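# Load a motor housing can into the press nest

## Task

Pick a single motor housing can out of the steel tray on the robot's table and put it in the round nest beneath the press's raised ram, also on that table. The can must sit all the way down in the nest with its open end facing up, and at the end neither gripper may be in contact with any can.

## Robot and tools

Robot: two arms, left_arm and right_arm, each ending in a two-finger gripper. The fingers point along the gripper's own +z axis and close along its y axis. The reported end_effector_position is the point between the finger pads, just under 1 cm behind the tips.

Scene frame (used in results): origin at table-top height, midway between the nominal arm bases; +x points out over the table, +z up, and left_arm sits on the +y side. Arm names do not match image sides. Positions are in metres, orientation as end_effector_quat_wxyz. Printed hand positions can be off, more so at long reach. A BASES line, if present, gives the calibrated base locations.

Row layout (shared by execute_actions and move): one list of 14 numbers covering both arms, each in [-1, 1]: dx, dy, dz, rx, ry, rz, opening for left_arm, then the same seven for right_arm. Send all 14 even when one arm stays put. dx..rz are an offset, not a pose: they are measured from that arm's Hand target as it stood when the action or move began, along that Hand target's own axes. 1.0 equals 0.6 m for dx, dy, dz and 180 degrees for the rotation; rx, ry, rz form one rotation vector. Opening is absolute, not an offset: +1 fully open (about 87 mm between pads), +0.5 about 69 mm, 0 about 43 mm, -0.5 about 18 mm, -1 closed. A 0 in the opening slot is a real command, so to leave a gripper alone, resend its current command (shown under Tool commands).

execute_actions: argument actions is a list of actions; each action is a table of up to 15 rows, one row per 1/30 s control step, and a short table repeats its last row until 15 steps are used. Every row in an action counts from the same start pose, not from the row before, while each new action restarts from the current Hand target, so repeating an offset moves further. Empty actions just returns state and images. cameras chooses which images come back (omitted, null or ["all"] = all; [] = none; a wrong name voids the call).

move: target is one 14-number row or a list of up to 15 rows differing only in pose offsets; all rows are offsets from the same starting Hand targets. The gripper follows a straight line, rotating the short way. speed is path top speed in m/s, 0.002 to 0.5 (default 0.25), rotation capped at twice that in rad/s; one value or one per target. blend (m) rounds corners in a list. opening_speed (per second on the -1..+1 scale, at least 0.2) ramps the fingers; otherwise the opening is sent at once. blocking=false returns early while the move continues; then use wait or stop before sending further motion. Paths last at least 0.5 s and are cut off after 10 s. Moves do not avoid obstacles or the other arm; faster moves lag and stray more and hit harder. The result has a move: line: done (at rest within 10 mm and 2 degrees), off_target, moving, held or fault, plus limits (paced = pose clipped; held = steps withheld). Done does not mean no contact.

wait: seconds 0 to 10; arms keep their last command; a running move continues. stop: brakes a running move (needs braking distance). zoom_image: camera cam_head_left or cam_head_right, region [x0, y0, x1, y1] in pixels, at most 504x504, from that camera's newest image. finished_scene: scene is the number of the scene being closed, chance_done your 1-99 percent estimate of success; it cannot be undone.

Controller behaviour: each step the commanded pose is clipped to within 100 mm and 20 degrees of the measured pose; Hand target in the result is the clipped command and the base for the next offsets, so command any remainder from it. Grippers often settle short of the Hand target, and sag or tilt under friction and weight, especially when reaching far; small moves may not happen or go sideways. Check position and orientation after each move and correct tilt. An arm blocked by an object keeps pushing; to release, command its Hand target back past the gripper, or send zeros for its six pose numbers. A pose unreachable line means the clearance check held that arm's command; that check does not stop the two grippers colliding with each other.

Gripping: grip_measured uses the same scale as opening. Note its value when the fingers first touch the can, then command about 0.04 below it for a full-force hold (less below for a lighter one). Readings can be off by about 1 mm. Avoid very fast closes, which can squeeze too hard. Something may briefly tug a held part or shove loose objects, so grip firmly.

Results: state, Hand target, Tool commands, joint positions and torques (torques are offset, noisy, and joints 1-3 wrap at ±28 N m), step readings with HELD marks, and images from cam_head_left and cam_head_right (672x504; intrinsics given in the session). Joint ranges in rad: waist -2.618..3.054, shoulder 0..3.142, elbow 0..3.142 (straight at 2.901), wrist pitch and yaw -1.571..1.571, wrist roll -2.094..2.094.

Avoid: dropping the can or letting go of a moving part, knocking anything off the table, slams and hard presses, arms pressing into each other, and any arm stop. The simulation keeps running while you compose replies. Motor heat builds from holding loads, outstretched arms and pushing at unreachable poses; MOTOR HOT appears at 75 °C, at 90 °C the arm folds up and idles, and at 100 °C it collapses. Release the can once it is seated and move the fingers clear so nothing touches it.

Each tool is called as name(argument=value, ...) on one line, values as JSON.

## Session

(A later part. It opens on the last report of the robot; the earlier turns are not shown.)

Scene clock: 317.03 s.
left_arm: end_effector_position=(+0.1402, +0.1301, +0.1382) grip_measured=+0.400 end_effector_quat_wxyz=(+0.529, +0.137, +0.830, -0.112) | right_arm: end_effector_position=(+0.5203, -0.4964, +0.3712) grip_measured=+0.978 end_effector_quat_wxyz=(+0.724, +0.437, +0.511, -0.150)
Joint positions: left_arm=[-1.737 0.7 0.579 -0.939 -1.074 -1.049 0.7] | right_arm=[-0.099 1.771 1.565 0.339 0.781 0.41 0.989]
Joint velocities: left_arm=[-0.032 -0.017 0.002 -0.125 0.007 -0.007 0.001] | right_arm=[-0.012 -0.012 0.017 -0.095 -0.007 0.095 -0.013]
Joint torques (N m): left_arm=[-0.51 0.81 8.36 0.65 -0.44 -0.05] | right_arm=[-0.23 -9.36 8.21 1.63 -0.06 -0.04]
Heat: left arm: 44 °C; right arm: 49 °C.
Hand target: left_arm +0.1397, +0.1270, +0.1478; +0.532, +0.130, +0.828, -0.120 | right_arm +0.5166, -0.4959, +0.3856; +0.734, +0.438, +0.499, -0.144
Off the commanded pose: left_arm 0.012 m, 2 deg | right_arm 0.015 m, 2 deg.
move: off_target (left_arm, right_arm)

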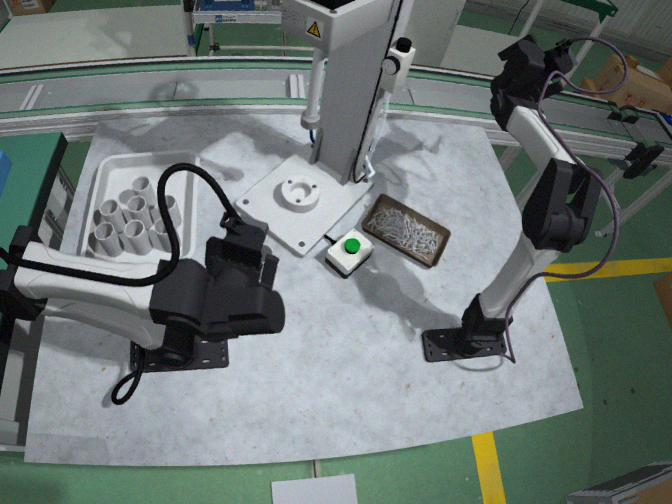

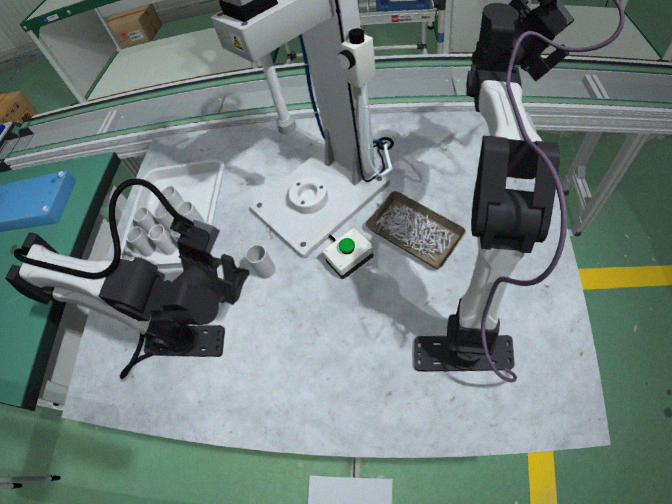

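move(target=[[-0.195,-0.002,0.027,0,0,0,0.4,0,0,0,0,0,0,1],[-0.082,0.008,0.174,-0.1684,0.4231,-0.46,0.4,0,0,0,0,0,0,1]], speed=0.25)

zoom_image(camera="cam_head_right", region=[180, 120, 340, 280])

zoom_image(camera="cam_head_left", region=[180, 120, 340, 280])

Scene clock: 338.83 s.
left_arm: end_effector_position=(+0.2524, +0.0955, +0.1465) grip_measured=+0.400 end_effector_quat_wxyz=(-0.190, -0.482, +0.846, -0.126) | right_arm: end_effector_position=(+0.5203, -0.4964, +0.3712) grip_measured=+0.978 end_effector_quat_wxyz=(+0.724, +0.437, +0.511, -0.150)
Joint positions: left_arm=[-0.359 1.704 1.399 -1.347 0.454 -1.323 0.7] | right_arm=[-0.099 1.771 1.565 0.339 0.781 0.41 0.989]
Joint velocities: left_arm=[0.012 -0.002 0.017 -0.066 0.095 0.007 0.007] | right_arm=[-0.002 0.002 0.007 -0.022 0.051 0.007 -0.018]
Joint torques (N m): left_arm=[0.55 -6.63 7.3 -0.13 0.37 -0.08] | right_arm=[-0.23 -9.35 8.21 1.63 -0.06 -0.04]
Heat: left arm: 44 °C; right arm: 49 °C.
Hand target: left_arm +0.2570, +0.0937, +0.1515; -0.194, -0.487, +0.842, -0.130 | right_arm +0.5166, -0.4959, +0.3856; +0.734, +0.438, +0.499, -0.144
Off the commanded pose: left_arm 0.006 m, 4 deg | right_arm 0.015 m, 2 deg.
move: off_target (left_arm, right_arm)

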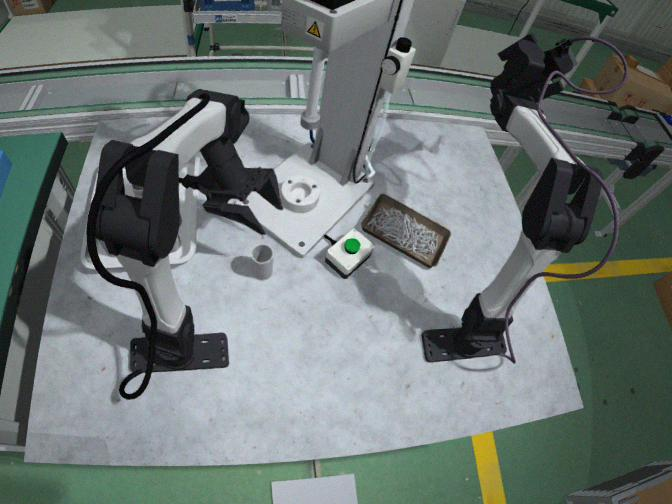

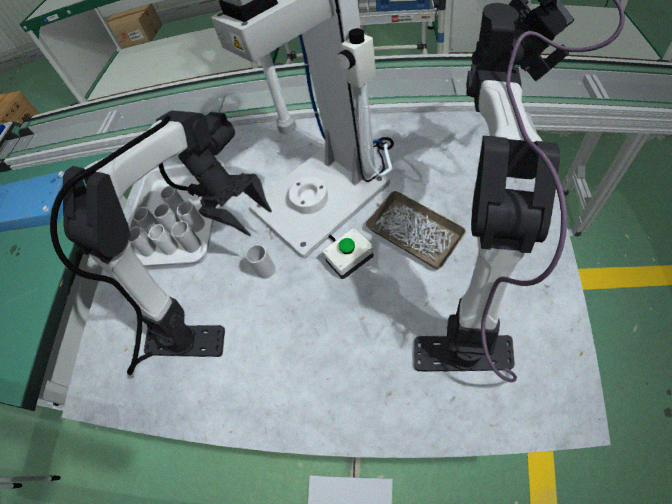

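Scaled by 3.150.

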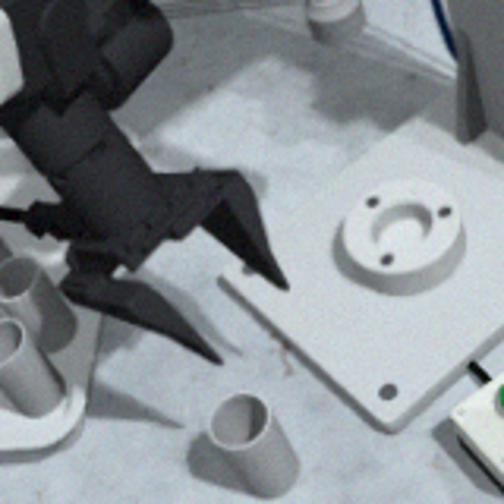

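Scaled by 3.150.

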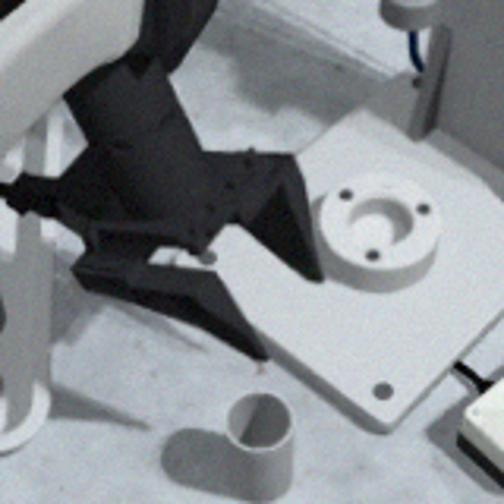

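move(target=[-0.0205,0.0067,0.078,0,0.022,0,0.4,0,0,0,0,0,0,1], speed=0.1)

zoom_image(camera="cam_head_right", region=[200, 180, 300, 280])

zoom_image(camera="cam_head_left", region=[200, 180, 300, 280])

Scene clock: 347.77 s.
left_arm: end_effector_position=(+0.2475, +0.0875, +0.1070) grip_measured=+0.400 end_effector_quat_wxyz=(-0.219, -0.480, +0.837, -0.143) | right_arm: end_effector_position=(+0.5203, -0.4964, +0.3712) grip_measured=+0.978 end_effector_quat_wxyz=(+0.724, +0.437, +0.511, -0.150)
Joint positions: left_arm=[-0.359 1.732 1.24 -1.173 0.521 -1.323 0.7] | right_arm=[-0.099 1.771 1.565 0.339 0.781 0.41 0.989]
Joint velocities: left_arm=[0.012 -0.017 0.002 -0.081 -0.037 0.007 -0.001] | right_arm=[0.007 0.002 0.007 -0.007 0.007 -0.081 0.013]
Joint torques (N m): left_arm=[0.49 -6.83 4.34 0.1 0.39 0.04] | right_arm=[-0.23 -9.36 8.21 1.63 -0.06 -0.04]
Heat: left arm: 43 °C; right arm: 49 °C.
Hand target: left_arm +0.2490, +0.0868, +0.1041; -0.223, -0.482, +0.834, -0.147 | right_arm +0.5166, -0.4959, +0.3856; +0.734, +0.438, +0.499, -0.144
Off the commanded pose: left_arm 0.004 m, 1 deg | right_arm 0.015 m, 2 deg.
move: off_target (right_arm)

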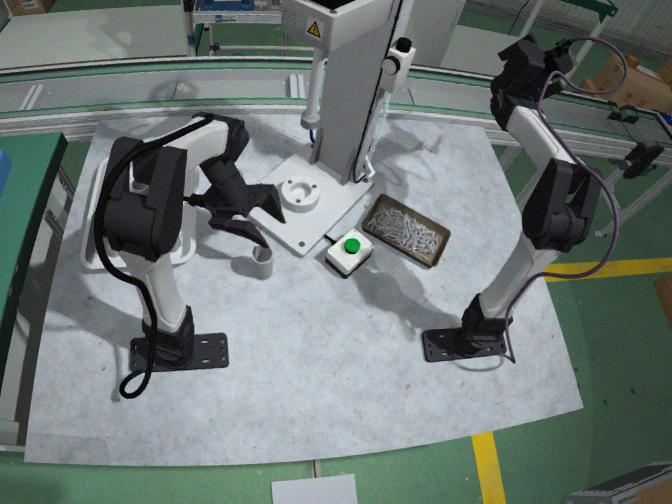

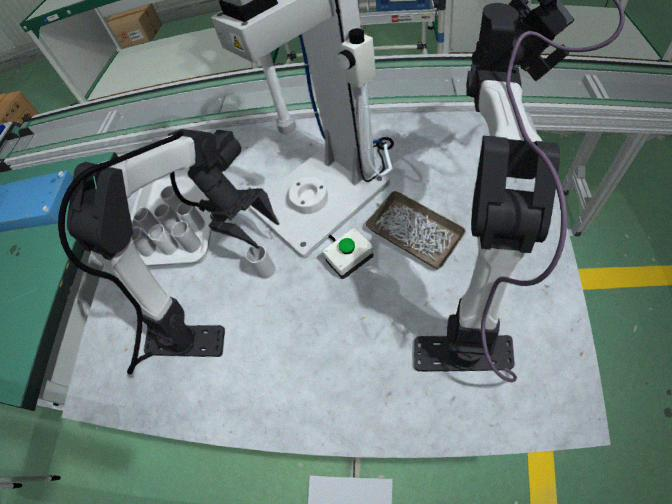

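Scaled by 5.040.

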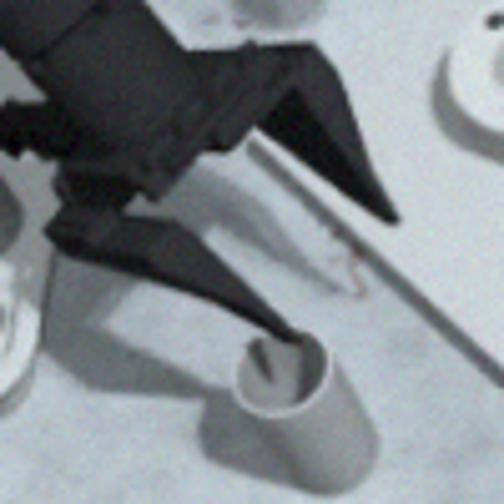

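Scaled by 5.040.

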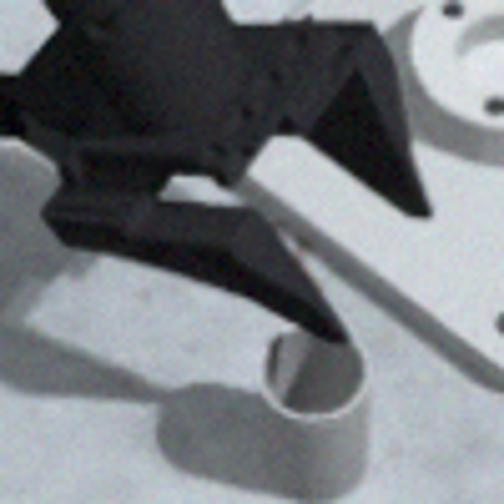

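move(target=[-0.0167,0.0817,-0.0128,-0.0555,0,0.0962,0.4,0,0,0,0,0,0,1], speed=0.1)

zoom_image(camera="cam_head_right", region=[190, 180, 290, 280])

zoom_image(camera="cam_head_left", region=[190, 180, 290, 280])

Scene clock: 367.60 s.
left_arm: end_effector_position=(+0.2084, +0.1200, +0.1022) grip_measured=+0.400 end_effector_quat_wxyz=(-0.240, -0.333, +0.905, -0.108) | right_arm: end_effector_position=(+0.5203, -0.4964, +0.3712) grip_measured=+0.978 end_effector_quat_wxyz=(+0.724, +0.437, +0.511, -0.150)
Joint positions: left_arm=[-0.34 1.759 1.24 -1.332 0.46 -0.926 0.7] | right_arm=[-0.099 1.771 1.565 0.339 0.781 0.41 0.989]
Joint velocities: left_arm=[-0.017 -0.002 -0.002 0.051 -0.022 0.066 -0.004] | right_arm=[0.002 -0.007 0.017 0.007 -0.037 -0.022 0.013]
Joint torques (N m): left_arm=[0.62 -6.34 6.41 -0.49 0.19 0.15] | right_arm=[-0.23 -9.36 8.21 1.63 -0.06 -0.04]
Heat: left arm: 42 °C; right arm: 49 °C.
Hand target: left_arm +0.2129, +0.1220, +0.1035; -0.238, -0.331, +0.907, -0.105 | right_arm +0.5166, -0.4959, +0.3856; +0.734, +0.438, +0.499, -0.144
Off the commanded pose: left_arm 0.005 m, 0 deg | right_arm 0.015 m, 2 deg.
move: off_target (right_arm)

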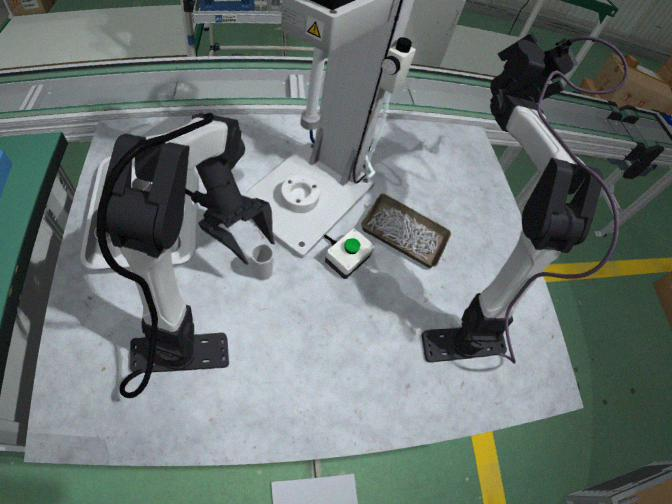

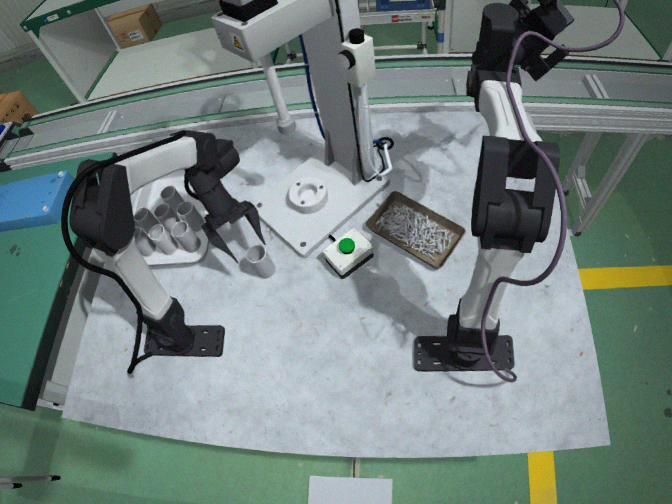

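Scaled by 5.040.

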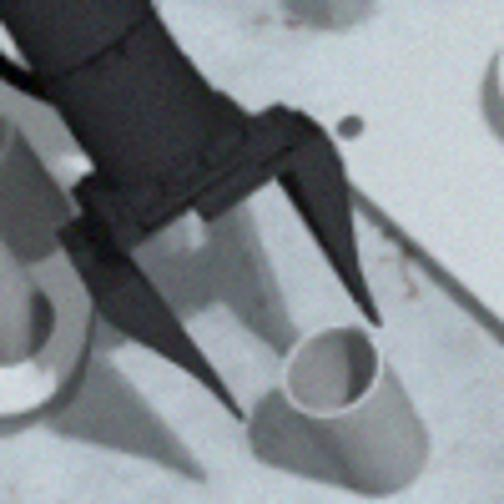

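Scaled by 5.040.

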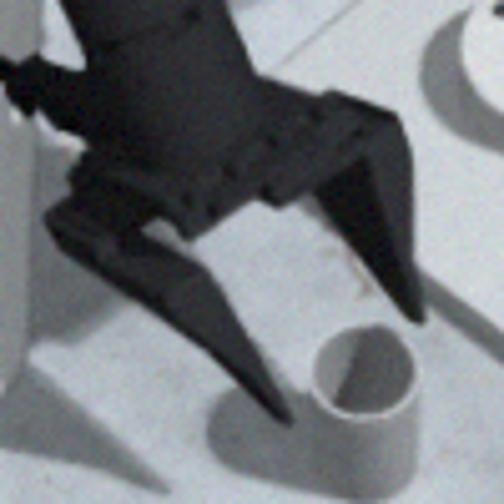

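move(target=[-0.0333,-0.0143,0.0505,0,0,0,0.4,0,0,0,0,0,0,1], speed=0.08)

zoom_image(camera="cam_head_right", region=[190, 180, 290, 280])

zoom_image(camera="cam_head_left", region=[190, 180, 290, 280])

Scene clock: 374.67 s.
left_arm: end_effector_position=(+0.2207, +0.1164, +0.0724) grip_measured=+0.400 end_effector_quat_wxyz=(-0.238, -0.332, +0.906, -0.110) | right_arm: end_effector_position=(+0.5203, -0.4964, +0.3712) grip_measured=+0.978 end_effector_quat_wxyz=(+0.724, +0.437, +0.511, -0.150)
Joint positions: left_arm=[-0.34 1.837 1.214 -1.222 0.459 -0.926 0.7] | right_arm=[-0.099 1.771 1.565 0.339 0.781 0.41 0.989]
Joint velocities: left_arm=[0.002 0.017 0.012 -0.007 0.037 0.037 0.001] | right_arm=[-0.002 -0.002 0.012 -0.022 0.037 0.081 -0.003]
Joint torques (N m): left_arm=[-0.39 -7.15 3.82 -0.21 0.22 0.03] | right_arm=[-0.21 -9.35 8.21 1.63 -0.06 -0.04]
Heat: left arm: 42 °C; right arm: 49 °C.
Hand target: left_arm +0.2202, +0.1162, +0.0672; -0.238, -0.331, +0.907, -0.105 | right_arm +0.5166, -0.4959, +0.3856; +0.734, +0.438, +0.499, -0.144
Off the commanded pose: left_arm 0.005 m, 1 deg | right_arm 0.015 m, 2 deg.
move: off_target (right_arm)

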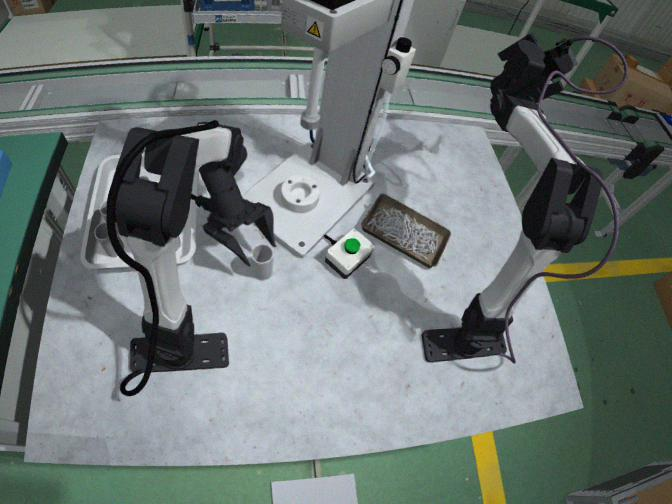

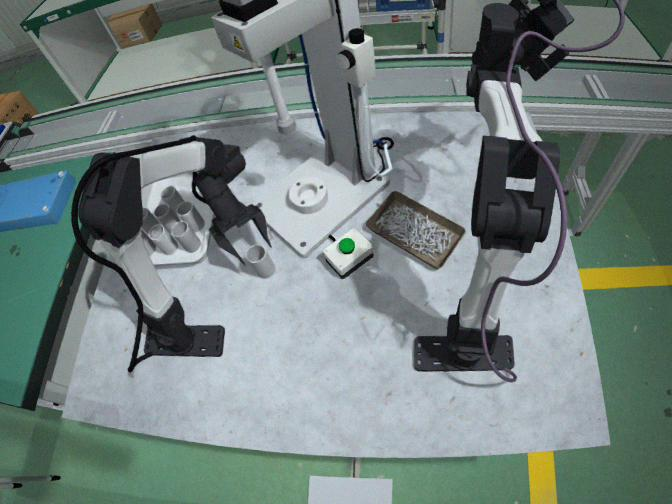

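Scaled by 5.040.

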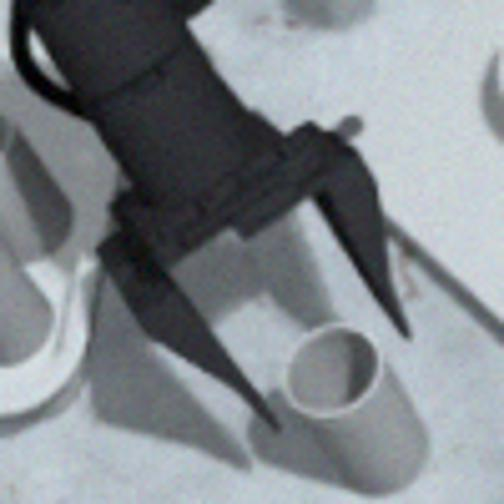

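Scaled by 5.040.

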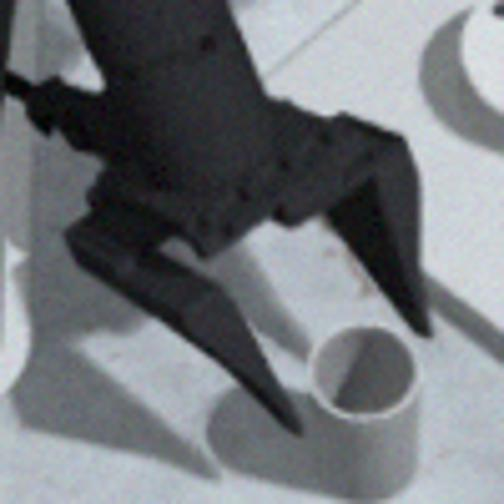

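move(target=[0,0,0,0,0,0,-0.3,0,0,0,0,0,0,1], opening_speed=0.5)

Scene clock: 397.90 s.
left_arm: end_effector_position=(+0.2209, +0.1164, +0.0723) grip_measured=-0.013 end_effector_quat_wxyz=(-0.237, -0.332, +0.906, -0.110) | right_arm: end_effector_position=(+0.5203, -0.4964, +0.3712) grip_measured=+0.978 end_effector_quat_wxyz=(+0.724, +0.437, +0.511, -0.150)
Joint positions: left_arm=[-0.34 1.837 1.214 -1.221 0.459 -0.926 0.493] | right_arm=[-0.099 1.771 1.565 0.339 0.781 0.41 0.989]
Joint velocities: left_arm=[0.007 -0.022 -0.012 -0.022 0.007 -0.022 -0.006] | right_arm=[-0.002 -0.007 -0.002 -0.007 -0.007 -0.007 -0.008]
Joint torques (N m): left_arm=[-0.42 -7.2 3.79 -0.2 0.22 0.03] | right_arm=[-0.23 -9.36 8.21 1.63 -0.06 -0.04]
Heat: left arm: 40 °C; right arm: 49 °C.
Hand target: left_arm +0.2202, +0.1162, +0.0672; -0.238, -0.331, +0.907, -0.105 | right_arm +0.5166, -0.4959, +0.3856; +0.734, +0.438, +0.499, -0.144
Off the commanded pose: left_arm 0.005 m, 1 deg | right_arm 0.015 m, 2 deg.
move: off_target (right_arm)

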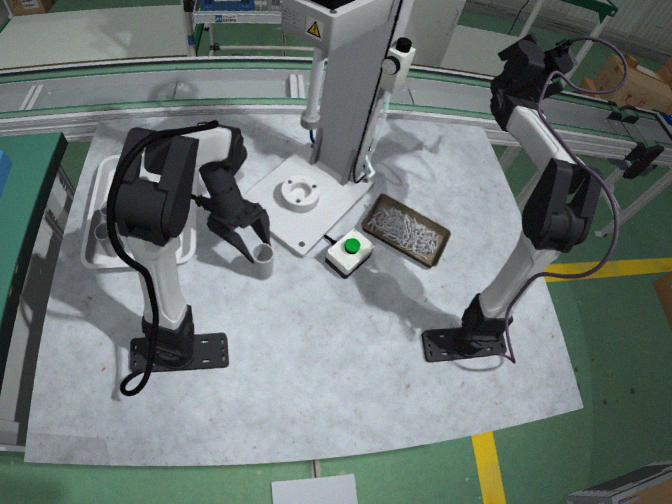

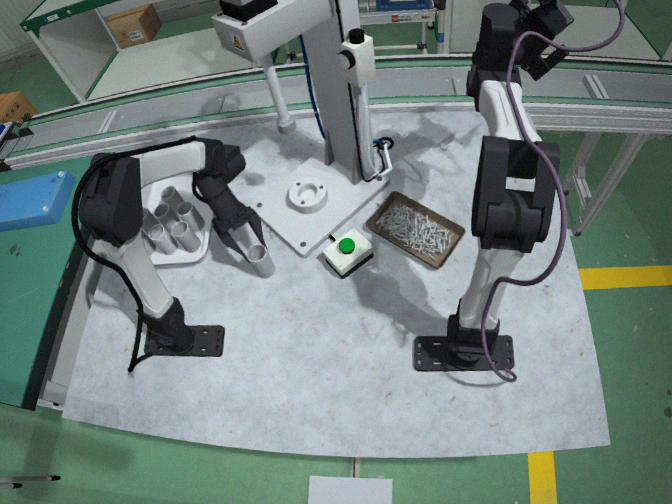

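move(target=[0.0835,-0.0055,-0.144,0,0,0,-0.3,0,0,0,0,0,0,1], speed=0.12)

Scene clock: 401.43 s.
left_arm: end_effector_position=(+0.2223, +0.1172, +0.1524) grip_measured=-0.013 end_effector_quat_wxyz=(-0.232, -0.334, +0.907, -0.108) | right_arm: end_effector_position=(+0.5203, -0.4964, +0.3712) grip_measured=+0.978 end_effector_quat_wxyz=(+0.724, +0.437, +0.511, -0.150)
Joint positions: left_arm=[-0.34 1.766 1.46 -1.529 0.449 -0.933 0.493] | right_arm=[-0.099 1.771 1.565 0.339 0.781 0.41 0.989]
Joint velocities: left_arm=[0.007 -0.027 0.002 0.022 0.007 -0.022 0.004] | right_arm=[-0.002 0.002 0.022 -0.007 0.007 -0.007 0.008]
Joint torques (N m): left_arm=[-0.08 -10.97 6.86 -0.56 0.4 -0.05] | right_arm=[-0.23 -9.35 8.21 1.63 -0.06 -0.04]
Heat: left arm: 40 °C; right arm: 49 °C.
Hand target: left_arm +0.2214, +0.1153, +0.1677; -0.238, -0.331, +0.907, -0.105 | right_arm +0.5166, -0.4959, +0.3856; +0.734, +0.438, +0.499, -0.144
Off the commanded pose: left_arm 0.015 m, 1 deg | right_arm 0.015 m, 2 deg.
joint sent to its limit (left arm) — joint 4 (wrist pitch), lower limit. The joint targets still meet the commanded pose.
move: off_target (left_arm, right_arm)

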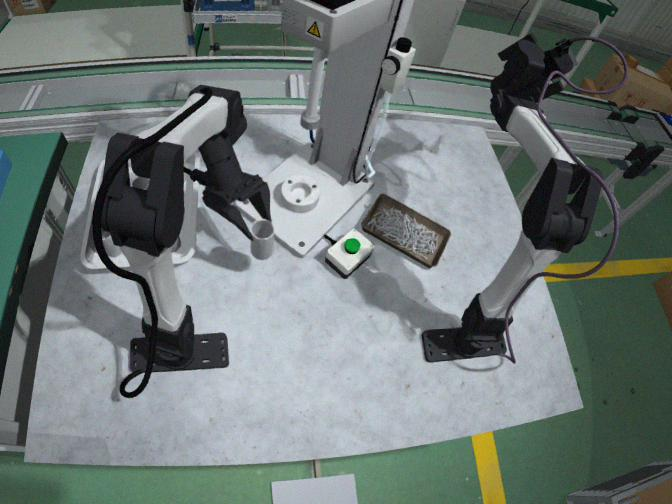

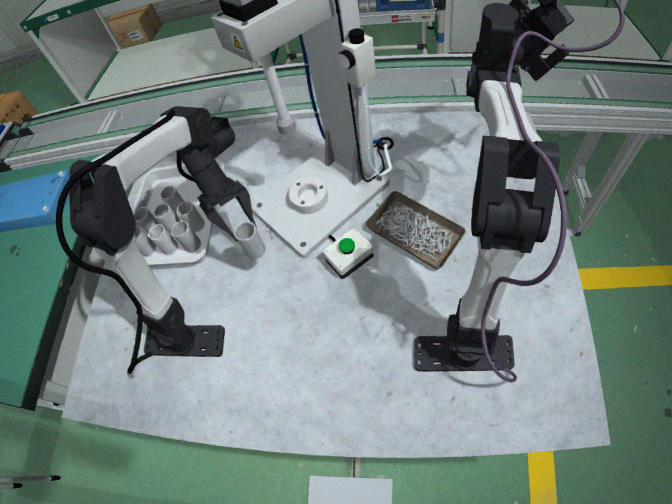

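move(target=[-0.1177,-0.231,-0.0537,0.0557,-0.0037,-0.096,-0.3,0,0,0,0,0,0,1], speed=0.15)

Scene clock: 409.70 s.
left_arm: end_effector_position=(+0.3656, +0.0618, +0.1553) grip_measured=-0.013 end_effector_quat_wxyz=(-0.201, -0.481, +0.841, -0.146) | right_arm: end_effector_position=(+0.5203, -0.4964, +0.3712) grip_measured=+0.978 end_effector_quat_wxyz=(+0.724, +0.437, +0.511, -0.150)
Joint positions: left_arm=[-0.34 2.183 2.076 -1.539 0.497 -1.308 0.493] | right_arm=[-0.099 1.771 1.565 0.339 0.781 0.41 0.989]
Joint velocities: left_arm=[-0.002 -0.002 -0.017 -0.037 -0.037 -0.022 -0.009] | right_arm=[-0.007 -0.017 0.017 0.081 -0.066 -0.037 -0.024]
Joint torques (N m): left_arm=[0.54 -10.82 7.6 -0.17 0.53 -0.07] | right_arm=[-0.21 -9.36 8.21 1.63 -0.06 -0.04]
Heat: left arm: 40 °C; right arm: 49 °C.
Hand target: left_arm +0.3693, +0.0593, +0.1620; -0.217, -0.483, +0.836, -0.145 | right_arm +0.5166, -0.4959, +0.3856; +0.734, +0.438, +0.499, -0.144
Off the commanded pose: left_arm 0.011 m, 2 deg | right_arm 0.015 m, 2 deg.
joint sent to its limit (left arm) — joint 4 (wrist pitch), lower limit. The joint targets still meet the commanded pose.
move: off_target (left_arm, right_arm)

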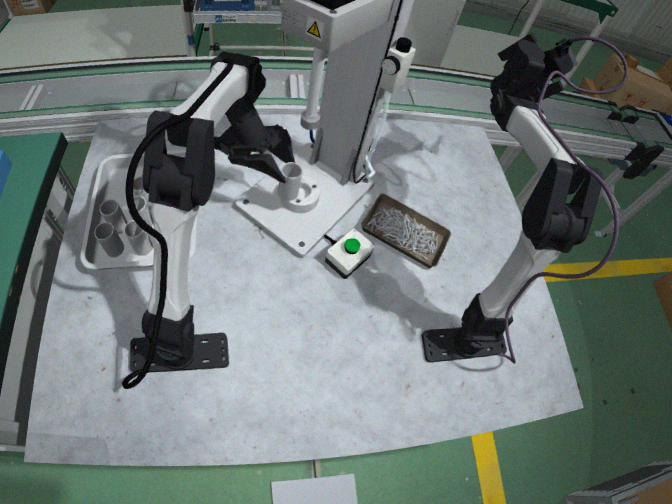

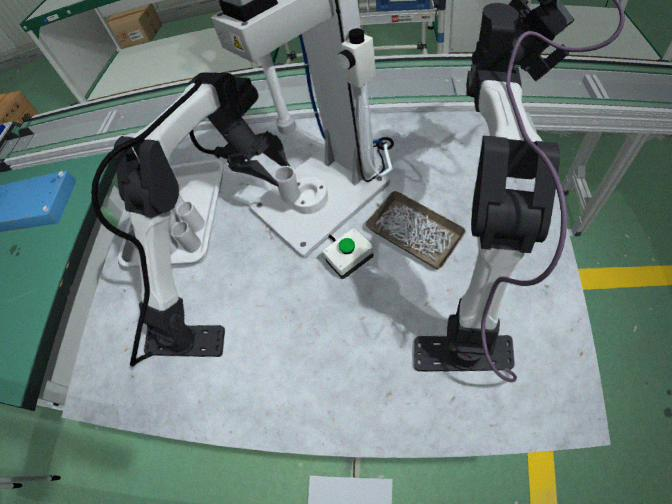

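zoom_image(camera="cam_head_left", region=[220, 90, 400, 250])

zoom_image(camera="cam_head_right", region=[210, 100, 390, 260])

Scaled by 2.800.

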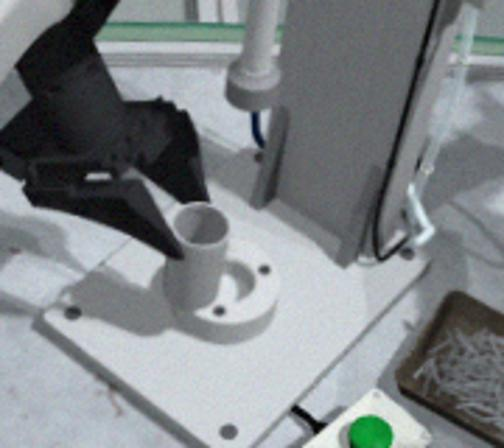

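Scaled by 2.800.

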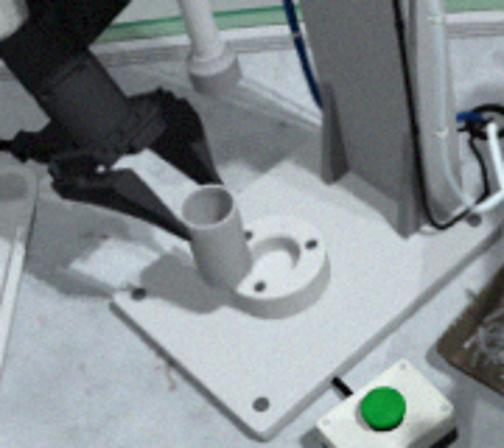

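move(target=[0.0013,-0.141,0.0177,0,0.01,0,-0.3,0,0,0,0,0,0,1], speed=0.12)

zoom_image(camera="cam_head_left", region=[220, 90, 400, 250])

zoom_image(camera="cam_head_right", region=[210, 100, 390, 260])

Scene clock: 419.37 s.
left_arm: end_effector_position=(+0.4373, +0.0186, +0.1484) grip_measured=-0.013 end_effector_quat_wxyz=(-0.186, -0.504, +0.818, -0.204) | right_arm: end_effector_position=(+0.5203, -0.4964, +0.3712) grip_measured=+0.978 end_effector_quat_wxyz=(+0.724, +0.437, +0.511, -0.150)
Joint positions: left_arm=[-0.366 2.479 2.535 -1.548 0.554 -1.44 0.493] | right_arm=[-0.099 1.771 1.565 0.339 0.781 0.41 0.989]
Joint velocities: left_arm=[-0.017 -0.007 0.017 -0.051 -0.066 0.037 0.001] | right_arm=[0.012 0.002 -0.002 0.037 0.007 -0.037 -0.04]
Joint torques (N m): left_arm=[-0.4 -12.83 7.69 0.15 0.56 -0.06] | right_arm=[-0.21 -9.36 8.23 1.63 -0.06 -0.04]
Heat: left arm: 43 °C; right arm: 49 °C.
Hand target: left_arm +0.4386, +0.0119, +0.1550; -0.232, -0.479, +0.833, -0.153 | right_arm +0.5166, -0.4959, +0.3856; +0.734, +0.438, +0.499, -0.144
Off the commanded pose: left_arm 0.010 m, 8 deg | right_arm 0.015 m, 2 deg.
joint sent to its limit (left arm) — joint 4 (wrist pitch), lower limit. The joint targets are off in orientation, not in position.
move: off_target (left_arm, right_arm)

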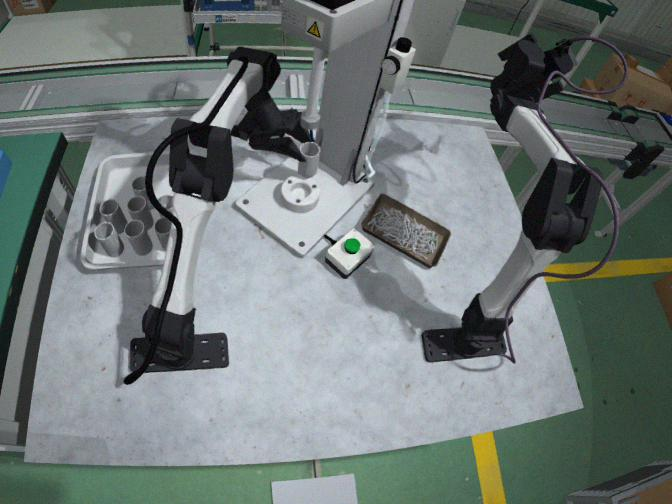

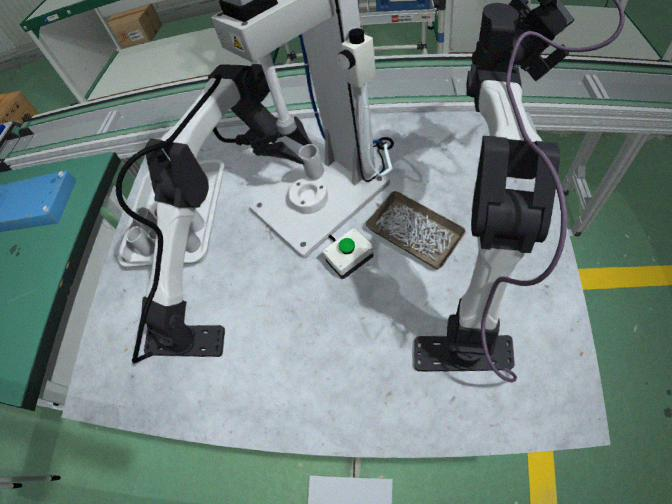

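Scaled by 2.800.

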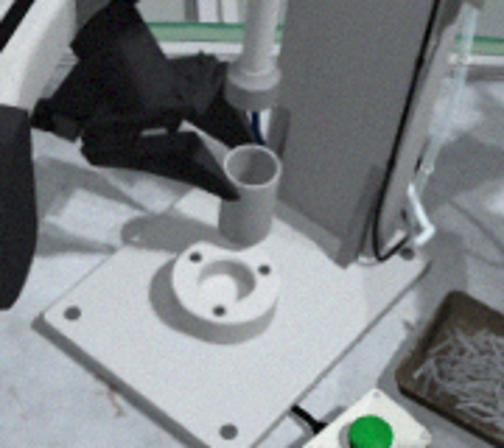

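Scaled by 2.800.

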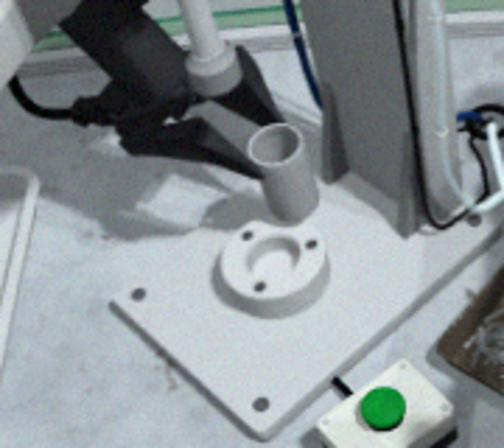

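move(target=[-0.0365,0.0367,0.0308,0,0,0,-0.3,0,0,0,0,0,0,1], speed=0.1)

zoom_image(camera="cam_head_left", region=[220, 90, 400, 250])

zoom_image(camera="cam_head_right", region=[210, 100, 390, 260])

Scene clock: 428.60 s.
left_arm: end_effector_position=(+0.4271, +0.0223, +0.1344) grip_measured=-0.013 end_effector_quat_wxyz=(-0.218, -0.489, +0.821, -0.199) | right_arm: end_effector_position=(+0.5203, -0.4964, +0.3712) grip_measured=+0.978 end_effector_quat_wxyz=(+0.724, +0.437, +0.511, -0.150)
Joint positions: left_arm=[-0.355 2.479 2.456 -1.543 0.598 -1.378 0.493] | right_arm=[-0.099 1.771 1.565 0.339 0.781 0.41 0.989]
Joint velocities: left_arm=[-0.007 0.012 -0.007 -0.066 0.022 -0.066 -0.006] | right_arm=[-0.012 -0.012 0.002 0.007 0.007 -0.007 -0.008]
Joint torques (N m): left_arm=[0.58 -14.2 3.49 -0.02 0.01 0.22] | right_arm=[-0.21 -9.36 8.21 1.63 -0.06 -0.04]
Heat: left arm: 46 °C; right arm: 50 °C.
Hand target: left_arm +0.4248, +0.0304, +0.1268; -0.231, -0.480, +0.832, -0.153 | right_arm +0.5166, -0.4959, +0.3856; +0.734, +0.438, +0.499, -0.144
Off the commanded pose: left_arm 0.011 m, 6 deg | right_arm 0.015 m, 2 deg.
joint sent to its limit (left arm) — joint 4 (wrist pitch), lower limit. The joint targets are off in orientation, not in position.
move: off_target (left_arm, right_arm)

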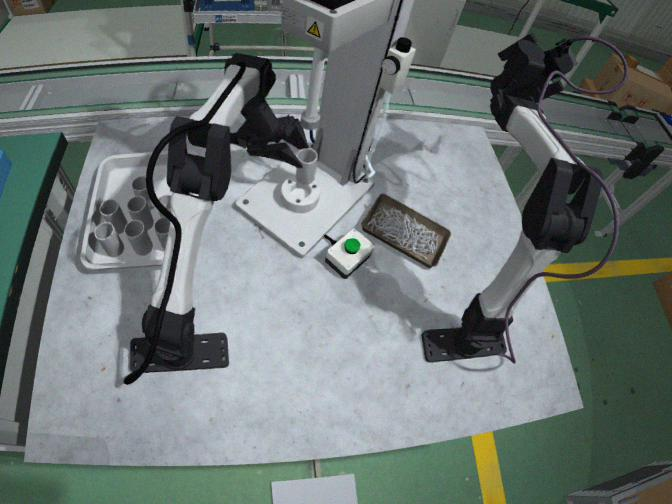

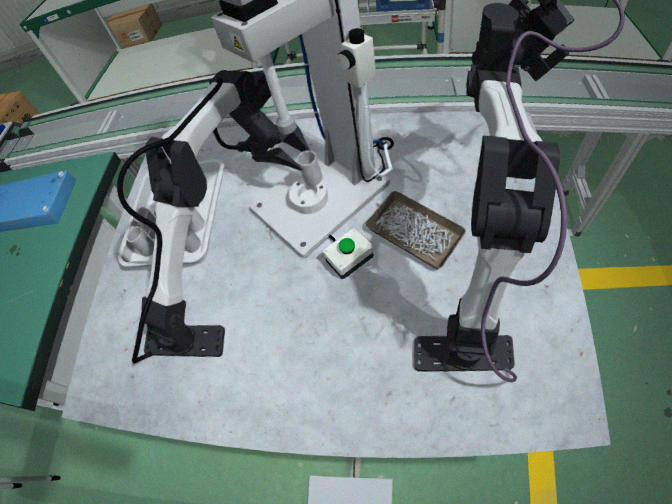

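Scaled by 2.800.

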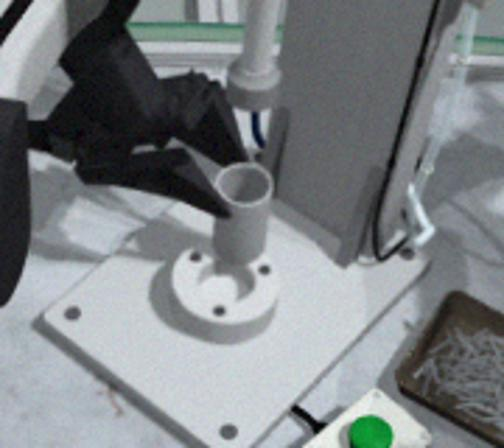

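Scaled by 2.800.

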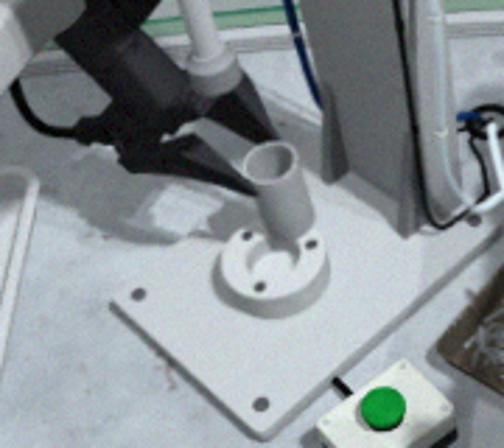

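move(target=[0,0,0,0.0592,-0.0037,-0.0941,-0.3,0,0,0,0,0,0,1], speed=0.15)

zoom_image(camera="cam_head_left", region=[220, 90, 400, 250])

zoom_image(camera="cam_head_right", region=[210, 100, 390, 260])

Scene clock: 438.43 s.
left_arm: end_effector_position=(+0.4270, +0.0225, +0.1343) grip_measured=-0.013 end_effector_quat_wxyz=(-0.226, -0.604, +0.735, -0.211) | right_arm: end_effector_position=(+0.5203, -0.4964, +0.3712) grip_measured=+0.978 end_effector_quat_wxyz=(+0.724, +0.437, +0.511, -0.150)
Joint positions: left_arm=[-0.348 2.251 2.036 -1.239 0.619 -1.708 0.493] | right_arm=[-0.099 1.771 1.565 0.339 0.781 0.41 0.989]
Joint velocities: left_arm=[-0.002 0.012 -0.002 0.007 -0.007 -0.007 -0.006] | right_arm=[-0.007 0.007 -0.027 0.051 0.022 -0.007 0.003]
Joint torques (N m): left_arm=[-0.2 -14.94 3.54 0.24 -0.29 -0.12] | right_arm=[-0.23 -9.35 8.21 1.63 -0.06 -0.04]
Heat: left arm: 48 °C; right arm: 50 °C.
Hand target: left_arm +0.4251, +0.0302, +0.1282; -0.201, -0.617, +0.737, -0.191 | right_arm +0.5166, -0.4959, +0.3856; +0.734, +0.438, +0.499, -0.144
Off the commanded pose: left_arm 0.011 m, 4 deg | right_arm 0.015 m, 2 deg.
move: off_target (left_arm, right_arm)

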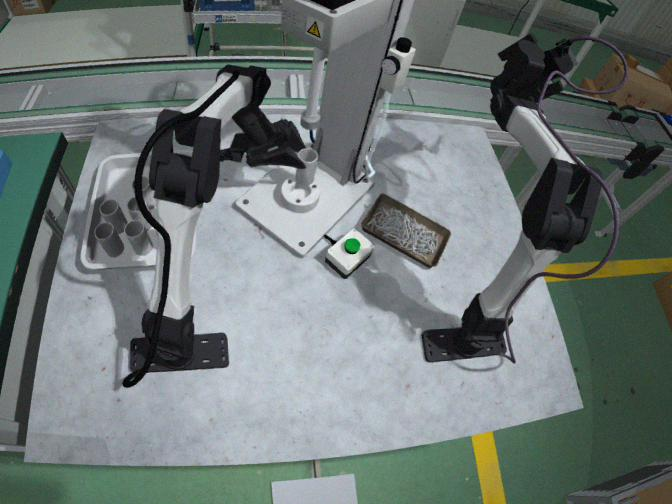

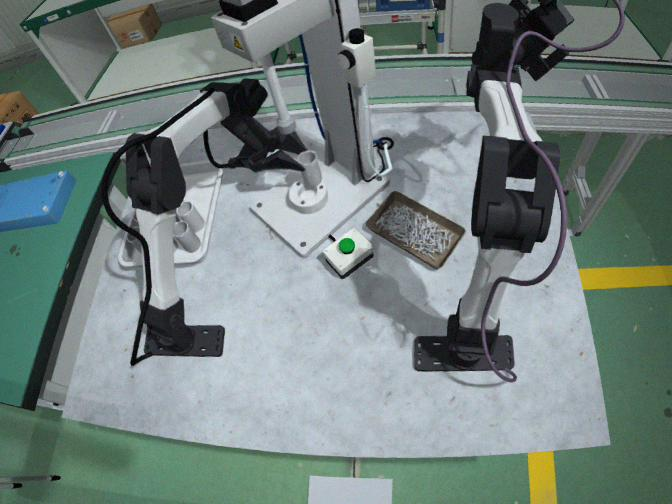

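Scaled by 2.800.

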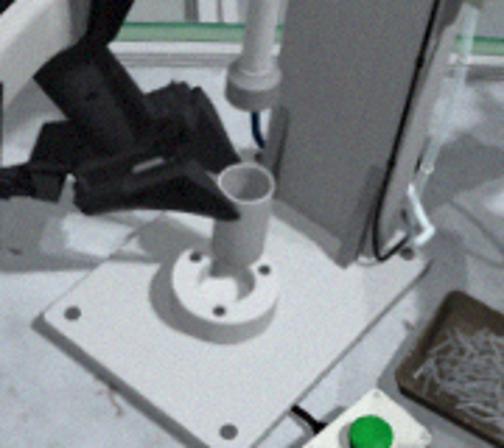

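Scaled by 2.800.

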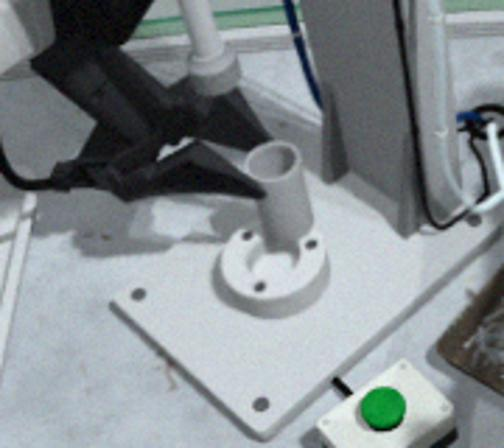

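move(target=[-0.0273,0.0108,0.002,0,-0.03,0,-0.3,0,0,0,0,0,0,1], speed=0.08)

zoom_image(camera="cam_head_left", region=[250, 120, 350, 220])

zoom_image(camera="cam_head_right", region=[260, 130, 360, 230])

Scene clock: 445.93 s.
left_arm: end_effector_position=(+0.4266, +0.0287, +0.1347) grip_measured=-0.013 end_effector_quat_wxyz=(-0.202, -0.607, +0.740, -0.206) | right_arm: end_effector_position=(+0.5203, -0.4964, +0.3712) grip_measured=+0.978 end_effector_quat_wxyz=(+0.724, +0.437, +0.511, -0.150)
Joint positions: left_arm=[-0.348 2.22 2.011 -1.227 0.571 -1.709 0.493] | right_arm=[-0.099 1.771 1.565 0.339 0.781 0.41 0.989]
Joint velocities: left_arm=[-0.002 0.007 -0.002 -0.037 -0.037 -0.066 0.001] | right_arm=[-0.002 -0.027 -0.012 0.037 -0.022 -0.051 -0.008]
Joint torques (N m): left_arm=[-0.08 -14.11 3.14 -0.01 -0.68 0.03] | right_arm=[-0.21 -9.35 8.21 1.63 -0.06 -0.04]
Heat: left arm: 50 °C; right arm: 50 °C.
Hand target: left_arm +0.4215, +0.0443, +0.1184; -0.166, -0.625, +0.745, -0.162 | right_arm +0.5166, -0.4959, +0.3856; +0.734, +0.438, +0.499, -0.144
Off the commanded pose: left_arm 0.023 m, 7 deg | right_arm 0.015 m, 2 deg.
move: off_target (left_arm, right_arm)

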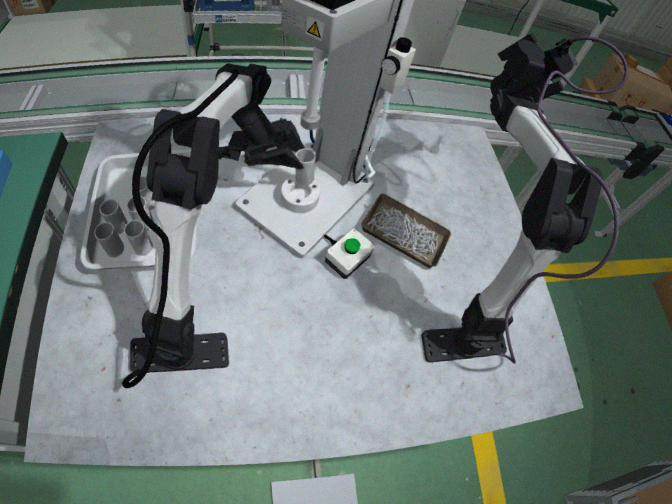

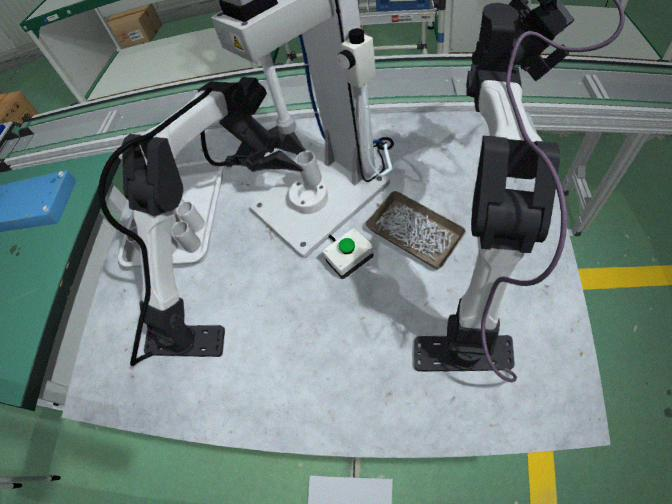

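Scaled by 5.040.

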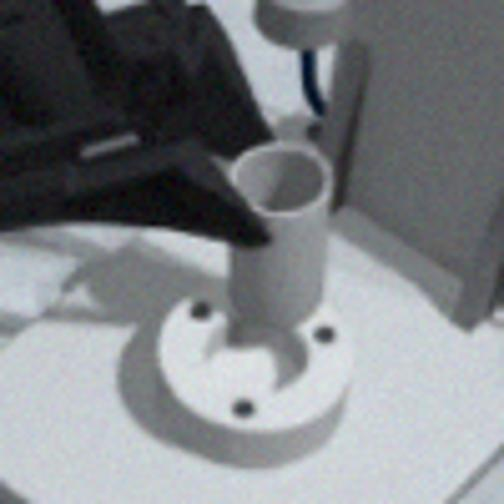

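Scaled by 5.040.

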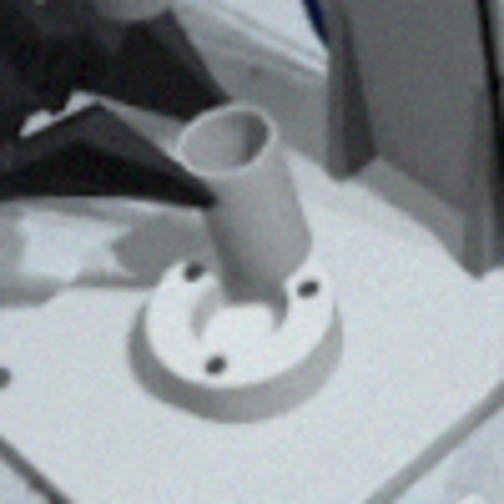

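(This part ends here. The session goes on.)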